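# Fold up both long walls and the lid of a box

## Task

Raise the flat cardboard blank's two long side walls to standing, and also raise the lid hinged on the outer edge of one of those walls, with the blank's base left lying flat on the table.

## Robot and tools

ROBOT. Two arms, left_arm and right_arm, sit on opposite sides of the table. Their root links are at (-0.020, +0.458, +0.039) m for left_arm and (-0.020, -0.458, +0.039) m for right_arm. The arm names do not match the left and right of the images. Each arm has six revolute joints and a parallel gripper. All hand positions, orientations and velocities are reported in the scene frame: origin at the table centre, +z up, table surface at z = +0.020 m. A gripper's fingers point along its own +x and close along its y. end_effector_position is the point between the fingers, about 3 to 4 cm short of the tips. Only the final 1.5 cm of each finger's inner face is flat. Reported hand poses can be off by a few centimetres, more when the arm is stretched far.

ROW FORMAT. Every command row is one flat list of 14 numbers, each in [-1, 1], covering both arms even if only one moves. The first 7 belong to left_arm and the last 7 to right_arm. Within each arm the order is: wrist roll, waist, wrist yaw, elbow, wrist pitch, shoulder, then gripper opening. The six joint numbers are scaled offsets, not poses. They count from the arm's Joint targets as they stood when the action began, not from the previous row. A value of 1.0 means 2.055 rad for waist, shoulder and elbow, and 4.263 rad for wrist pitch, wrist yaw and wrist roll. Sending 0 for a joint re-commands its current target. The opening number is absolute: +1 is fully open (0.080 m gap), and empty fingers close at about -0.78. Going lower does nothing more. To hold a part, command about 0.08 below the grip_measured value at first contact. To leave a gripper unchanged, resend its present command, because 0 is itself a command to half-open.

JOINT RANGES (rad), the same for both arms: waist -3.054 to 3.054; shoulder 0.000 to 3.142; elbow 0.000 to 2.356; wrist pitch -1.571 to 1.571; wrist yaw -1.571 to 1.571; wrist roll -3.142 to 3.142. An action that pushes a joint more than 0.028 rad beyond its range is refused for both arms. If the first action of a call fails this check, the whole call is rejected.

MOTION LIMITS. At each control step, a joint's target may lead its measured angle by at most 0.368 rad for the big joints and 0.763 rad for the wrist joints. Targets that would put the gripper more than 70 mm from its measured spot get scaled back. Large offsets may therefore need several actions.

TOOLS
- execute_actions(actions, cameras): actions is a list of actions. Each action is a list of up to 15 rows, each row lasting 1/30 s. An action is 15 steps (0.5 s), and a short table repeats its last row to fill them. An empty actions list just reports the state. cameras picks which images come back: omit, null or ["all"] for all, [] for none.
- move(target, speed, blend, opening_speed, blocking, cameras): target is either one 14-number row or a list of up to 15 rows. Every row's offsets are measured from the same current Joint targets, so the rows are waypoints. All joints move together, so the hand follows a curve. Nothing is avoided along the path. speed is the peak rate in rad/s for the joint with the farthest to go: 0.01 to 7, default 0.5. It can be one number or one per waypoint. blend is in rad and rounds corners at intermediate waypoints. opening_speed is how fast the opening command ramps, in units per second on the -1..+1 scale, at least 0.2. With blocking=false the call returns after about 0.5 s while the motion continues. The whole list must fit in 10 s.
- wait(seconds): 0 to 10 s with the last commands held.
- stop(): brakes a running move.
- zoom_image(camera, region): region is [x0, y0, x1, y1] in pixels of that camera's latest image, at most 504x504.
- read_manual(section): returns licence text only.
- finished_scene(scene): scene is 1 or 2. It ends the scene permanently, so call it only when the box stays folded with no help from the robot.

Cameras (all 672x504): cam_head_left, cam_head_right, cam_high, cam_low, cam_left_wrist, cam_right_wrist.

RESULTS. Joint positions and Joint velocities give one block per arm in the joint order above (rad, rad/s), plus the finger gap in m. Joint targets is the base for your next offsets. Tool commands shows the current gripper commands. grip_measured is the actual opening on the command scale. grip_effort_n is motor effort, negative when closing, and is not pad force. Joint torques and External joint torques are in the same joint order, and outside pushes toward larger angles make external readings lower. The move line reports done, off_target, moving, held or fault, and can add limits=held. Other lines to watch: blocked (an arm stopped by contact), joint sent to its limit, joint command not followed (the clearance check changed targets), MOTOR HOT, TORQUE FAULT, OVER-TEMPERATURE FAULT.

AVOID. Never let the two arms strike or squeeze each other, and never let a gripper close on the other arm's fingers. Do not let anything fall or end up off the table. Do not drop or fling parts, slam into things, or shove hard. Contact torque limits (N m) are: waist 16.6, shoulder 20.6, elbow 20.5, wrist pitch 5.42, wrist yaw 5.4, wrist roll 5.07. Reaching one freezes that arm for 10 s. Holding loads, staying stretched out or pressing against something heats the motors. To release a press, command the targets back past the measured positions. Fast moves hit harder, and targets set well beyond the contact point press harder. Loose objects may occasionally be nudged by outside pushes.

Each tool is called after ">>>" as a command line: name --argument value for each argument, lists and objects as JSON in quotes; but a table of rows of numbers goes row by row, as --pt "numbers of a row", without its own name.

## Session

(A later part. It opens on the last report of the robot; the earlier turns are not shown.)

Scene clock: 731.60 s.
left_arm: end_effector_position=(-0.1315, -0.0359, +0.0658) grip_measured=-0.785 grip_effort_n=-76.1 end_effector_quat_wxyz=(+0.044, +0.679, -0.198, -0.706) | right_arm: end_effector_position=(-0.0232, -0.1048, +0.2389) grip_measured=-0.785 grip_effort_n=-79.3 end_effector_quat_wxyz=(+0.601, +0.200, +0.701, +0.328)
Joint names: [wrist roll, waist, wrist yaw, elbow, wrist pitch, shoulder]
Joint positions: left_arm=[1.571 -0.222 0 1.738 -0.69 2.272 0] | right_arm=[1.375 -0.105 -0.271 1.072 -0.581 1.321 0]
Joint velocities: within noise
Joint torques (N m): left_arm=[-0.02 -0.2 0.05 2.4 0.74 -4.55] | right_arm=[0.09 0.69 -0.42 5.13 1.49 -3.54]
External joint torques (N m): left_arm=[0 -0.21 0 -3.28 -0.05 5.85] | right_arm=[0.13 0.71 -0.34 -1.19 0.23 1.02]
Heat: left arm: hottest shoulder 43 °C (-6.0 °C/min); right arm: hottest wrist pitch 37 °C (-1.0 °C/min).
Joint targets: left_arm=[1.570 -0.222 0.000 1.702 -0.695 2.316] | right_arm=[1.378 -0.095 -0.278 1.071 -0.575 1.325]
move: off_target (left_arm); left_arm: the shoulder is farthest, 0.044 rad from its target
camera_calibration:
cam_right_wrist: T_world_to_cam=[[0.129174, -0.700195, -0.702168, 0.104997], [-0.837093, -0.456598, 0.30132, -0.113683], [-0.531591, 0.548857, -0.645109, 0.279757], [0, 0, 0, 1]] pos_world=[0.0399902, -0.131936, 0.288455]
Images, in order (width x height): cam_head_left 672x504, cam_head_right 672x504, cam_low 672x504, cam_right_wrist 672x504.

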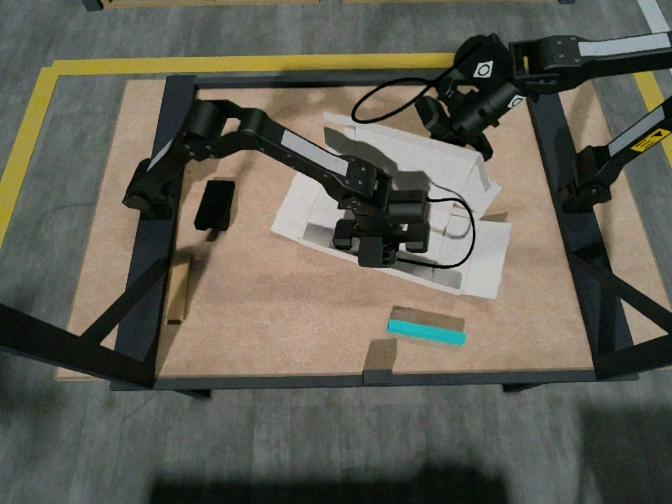

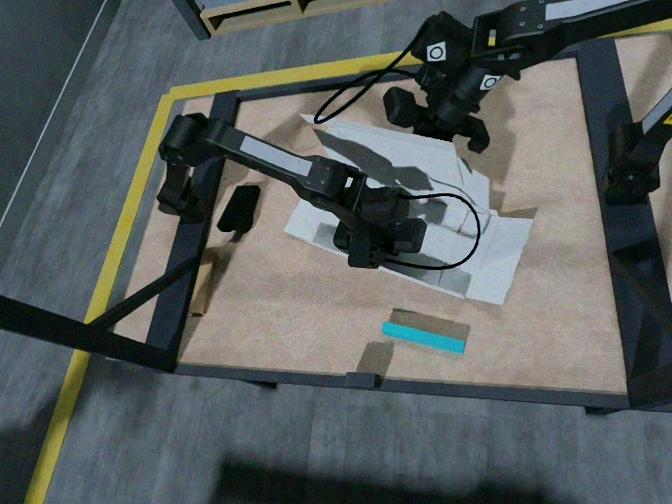

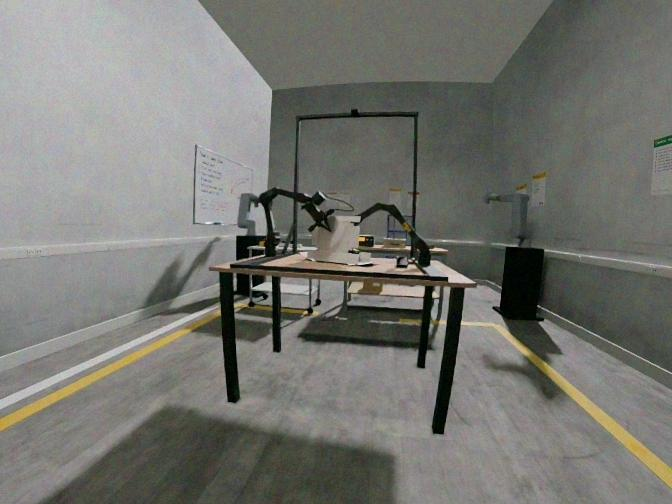

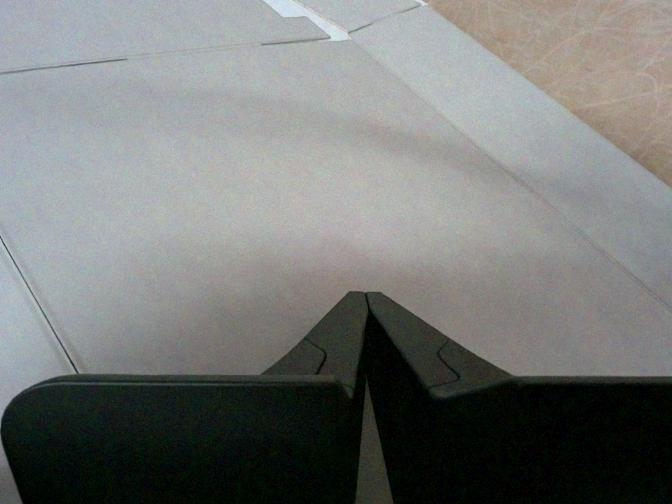

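>>> move --pt "0 0 0 0.068 -0.0535 -0.043 -0.8 -0.02 -0.1348 -0.0423 0.0083 -0.0223 0 -0.8" --pt "0 0.05 0 0.03 -0.12 -0.3 -0.8 -0.02 -0.1348 -0.0423 0.0083 -0.08 -0.17 -0.8" --pt "0 0.107 0 0 -0.14 -0.44 -0.8 -0.02 -0.1348 -0.0423 0.0083 -0.09 -0.3 -0.8" --speed 0.4 --blend 0.03

>>> zoom_image --camera "cam_head_left" --region '[260, 30, 520, 290]'

>>> zoom_image --camera "cam_low" --region '[280, 180, 440, 290]'

Scene clock: 739.37 s.
left_arm: end_effector_position=(-0.0215, +0.1429, +0.3483) grip_measured=-0.785 grip_effort_n=-76.1 end_effector_quat_wxyz=(+0.198, +0.678, -0.201, -0.679) | right_arm: end_effector_position=(-0.0112, -0.2514, +0.3441) grip_measured=-0.785 grip_effort_n=-79.3 end_effector_quat_wxyz=(+0.579, +0.305, +0.644, +0.396)
Joint names: [wrist roll, waist, wrist yaw, elbow, wrist pitch, shoulder]
Joint positions: left_arm=[1.571 -0.004 0.001 1.71 -1.293 1.417 0] | right_arm=[1.298 -0.369 -0.456 1.075 -0.961 0.711 0]
Joint velocities: within noise
Joint torques (N m): left_arm=[-0.06 0.29 0 4.83 1.44 -4.68] | right_arm=[-0.2 -0.21 -0.24 5.79 1.35 -0.32]
External joint torques (N m): left_arm=[-0.04 0.33 -0.05 -0.65 0.33 -0.31] | right_arm=[-0.16 -0.2 -0.12 0.32 -0.06 -0.3]
Heat: left arm: hottest shoulder 43 °C (-7.1 °C/min); right arm: hottest wrist pitch 38 °C (-1.0 °C/min).
Joint targets: left_arm=[1.570 -0.002 0.000 1.702 -1.292 1.412] | right_arm=[1.293 -0.372 -0.459 1.088 -0.959 0.709]
move: done
camera_calibration:
cam_left_wrist: T_world_to_cam=[[0.0171075, 0.84372, -0.536511, 0.0742058], [0.932266, 0.180475, 0.313542, -0.0916399], [0.361369, -0.505535, -0.783484, 0.429763], [0, 0, 0, 1]] pos_world=[-0.0711398, 0.17119, 0.405258]
cam_right_wrist: T_world_to_cam=[[0.0807796, -0.496451, -0.864298, 0.181154], [-0.870634, -0.457302, 0.181301, -0.161628], [-0.485253, 0.737842, -0.469168, 0.421901], [0, 0, 0, 1]] pos_world=[0.049376, -0.295276, 0.383817]

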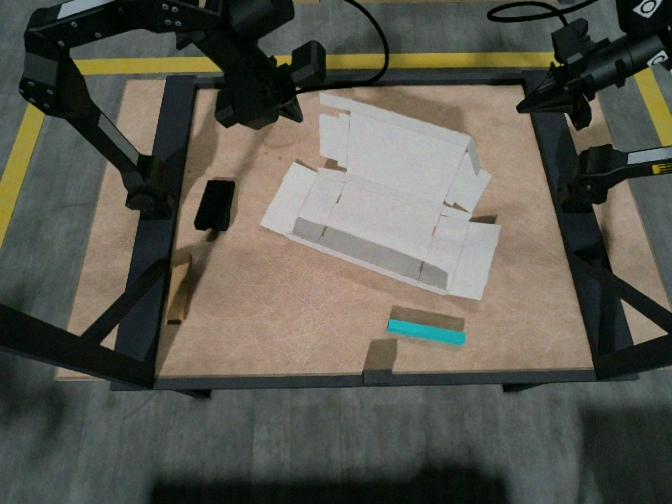

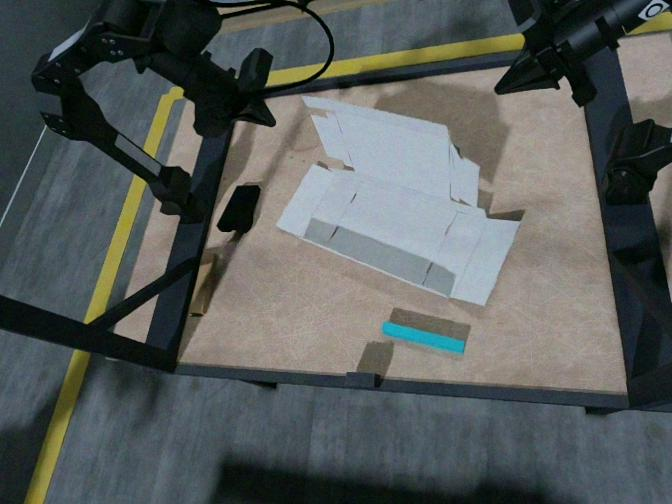

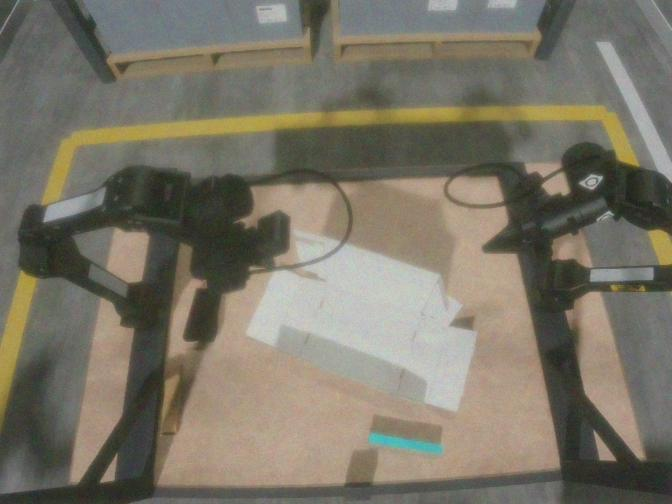

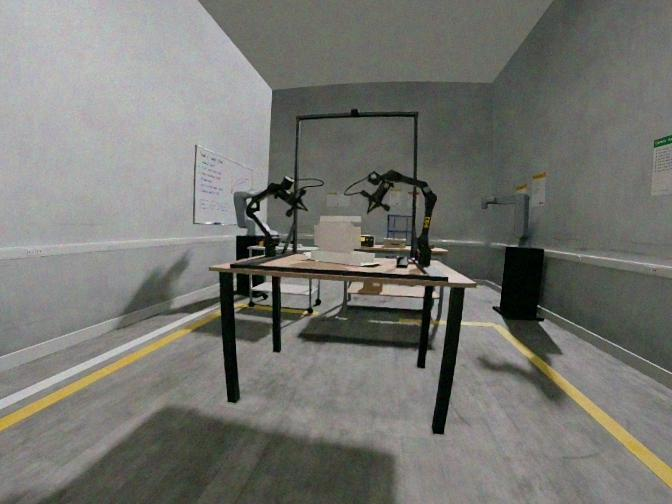

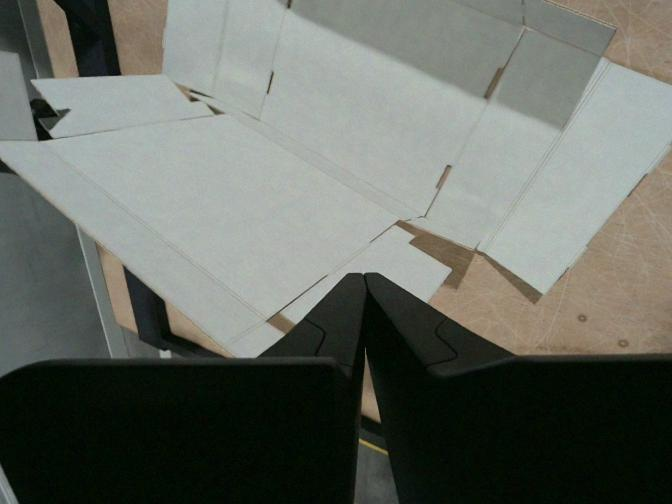

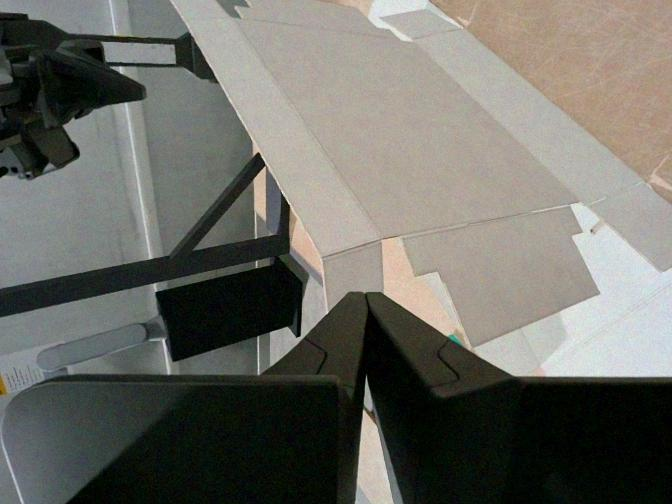

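Scaled by 1.938 from the camera's 672x504 image, which has a finer 960x720 frame.

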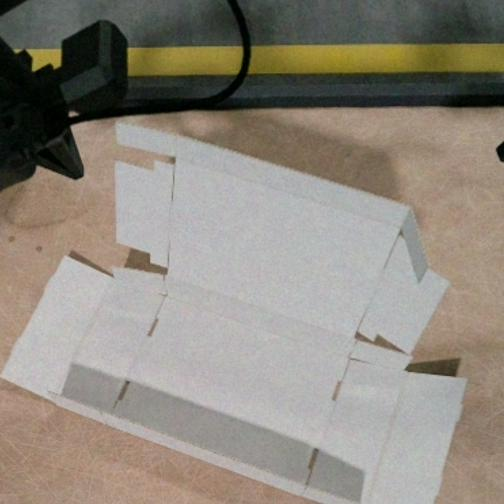

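Scaled by 3.150 from the camera's 672x504 image, which has a finer 960x720 frame.

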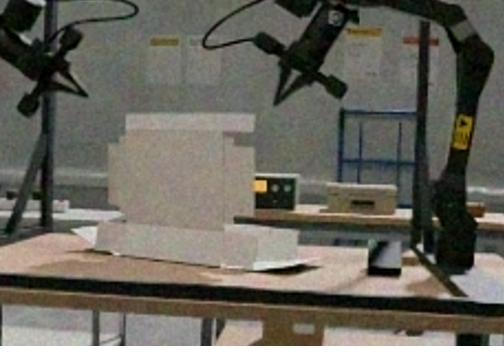

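>>> finished_scene --scene 1

The scene is finished: the task was done.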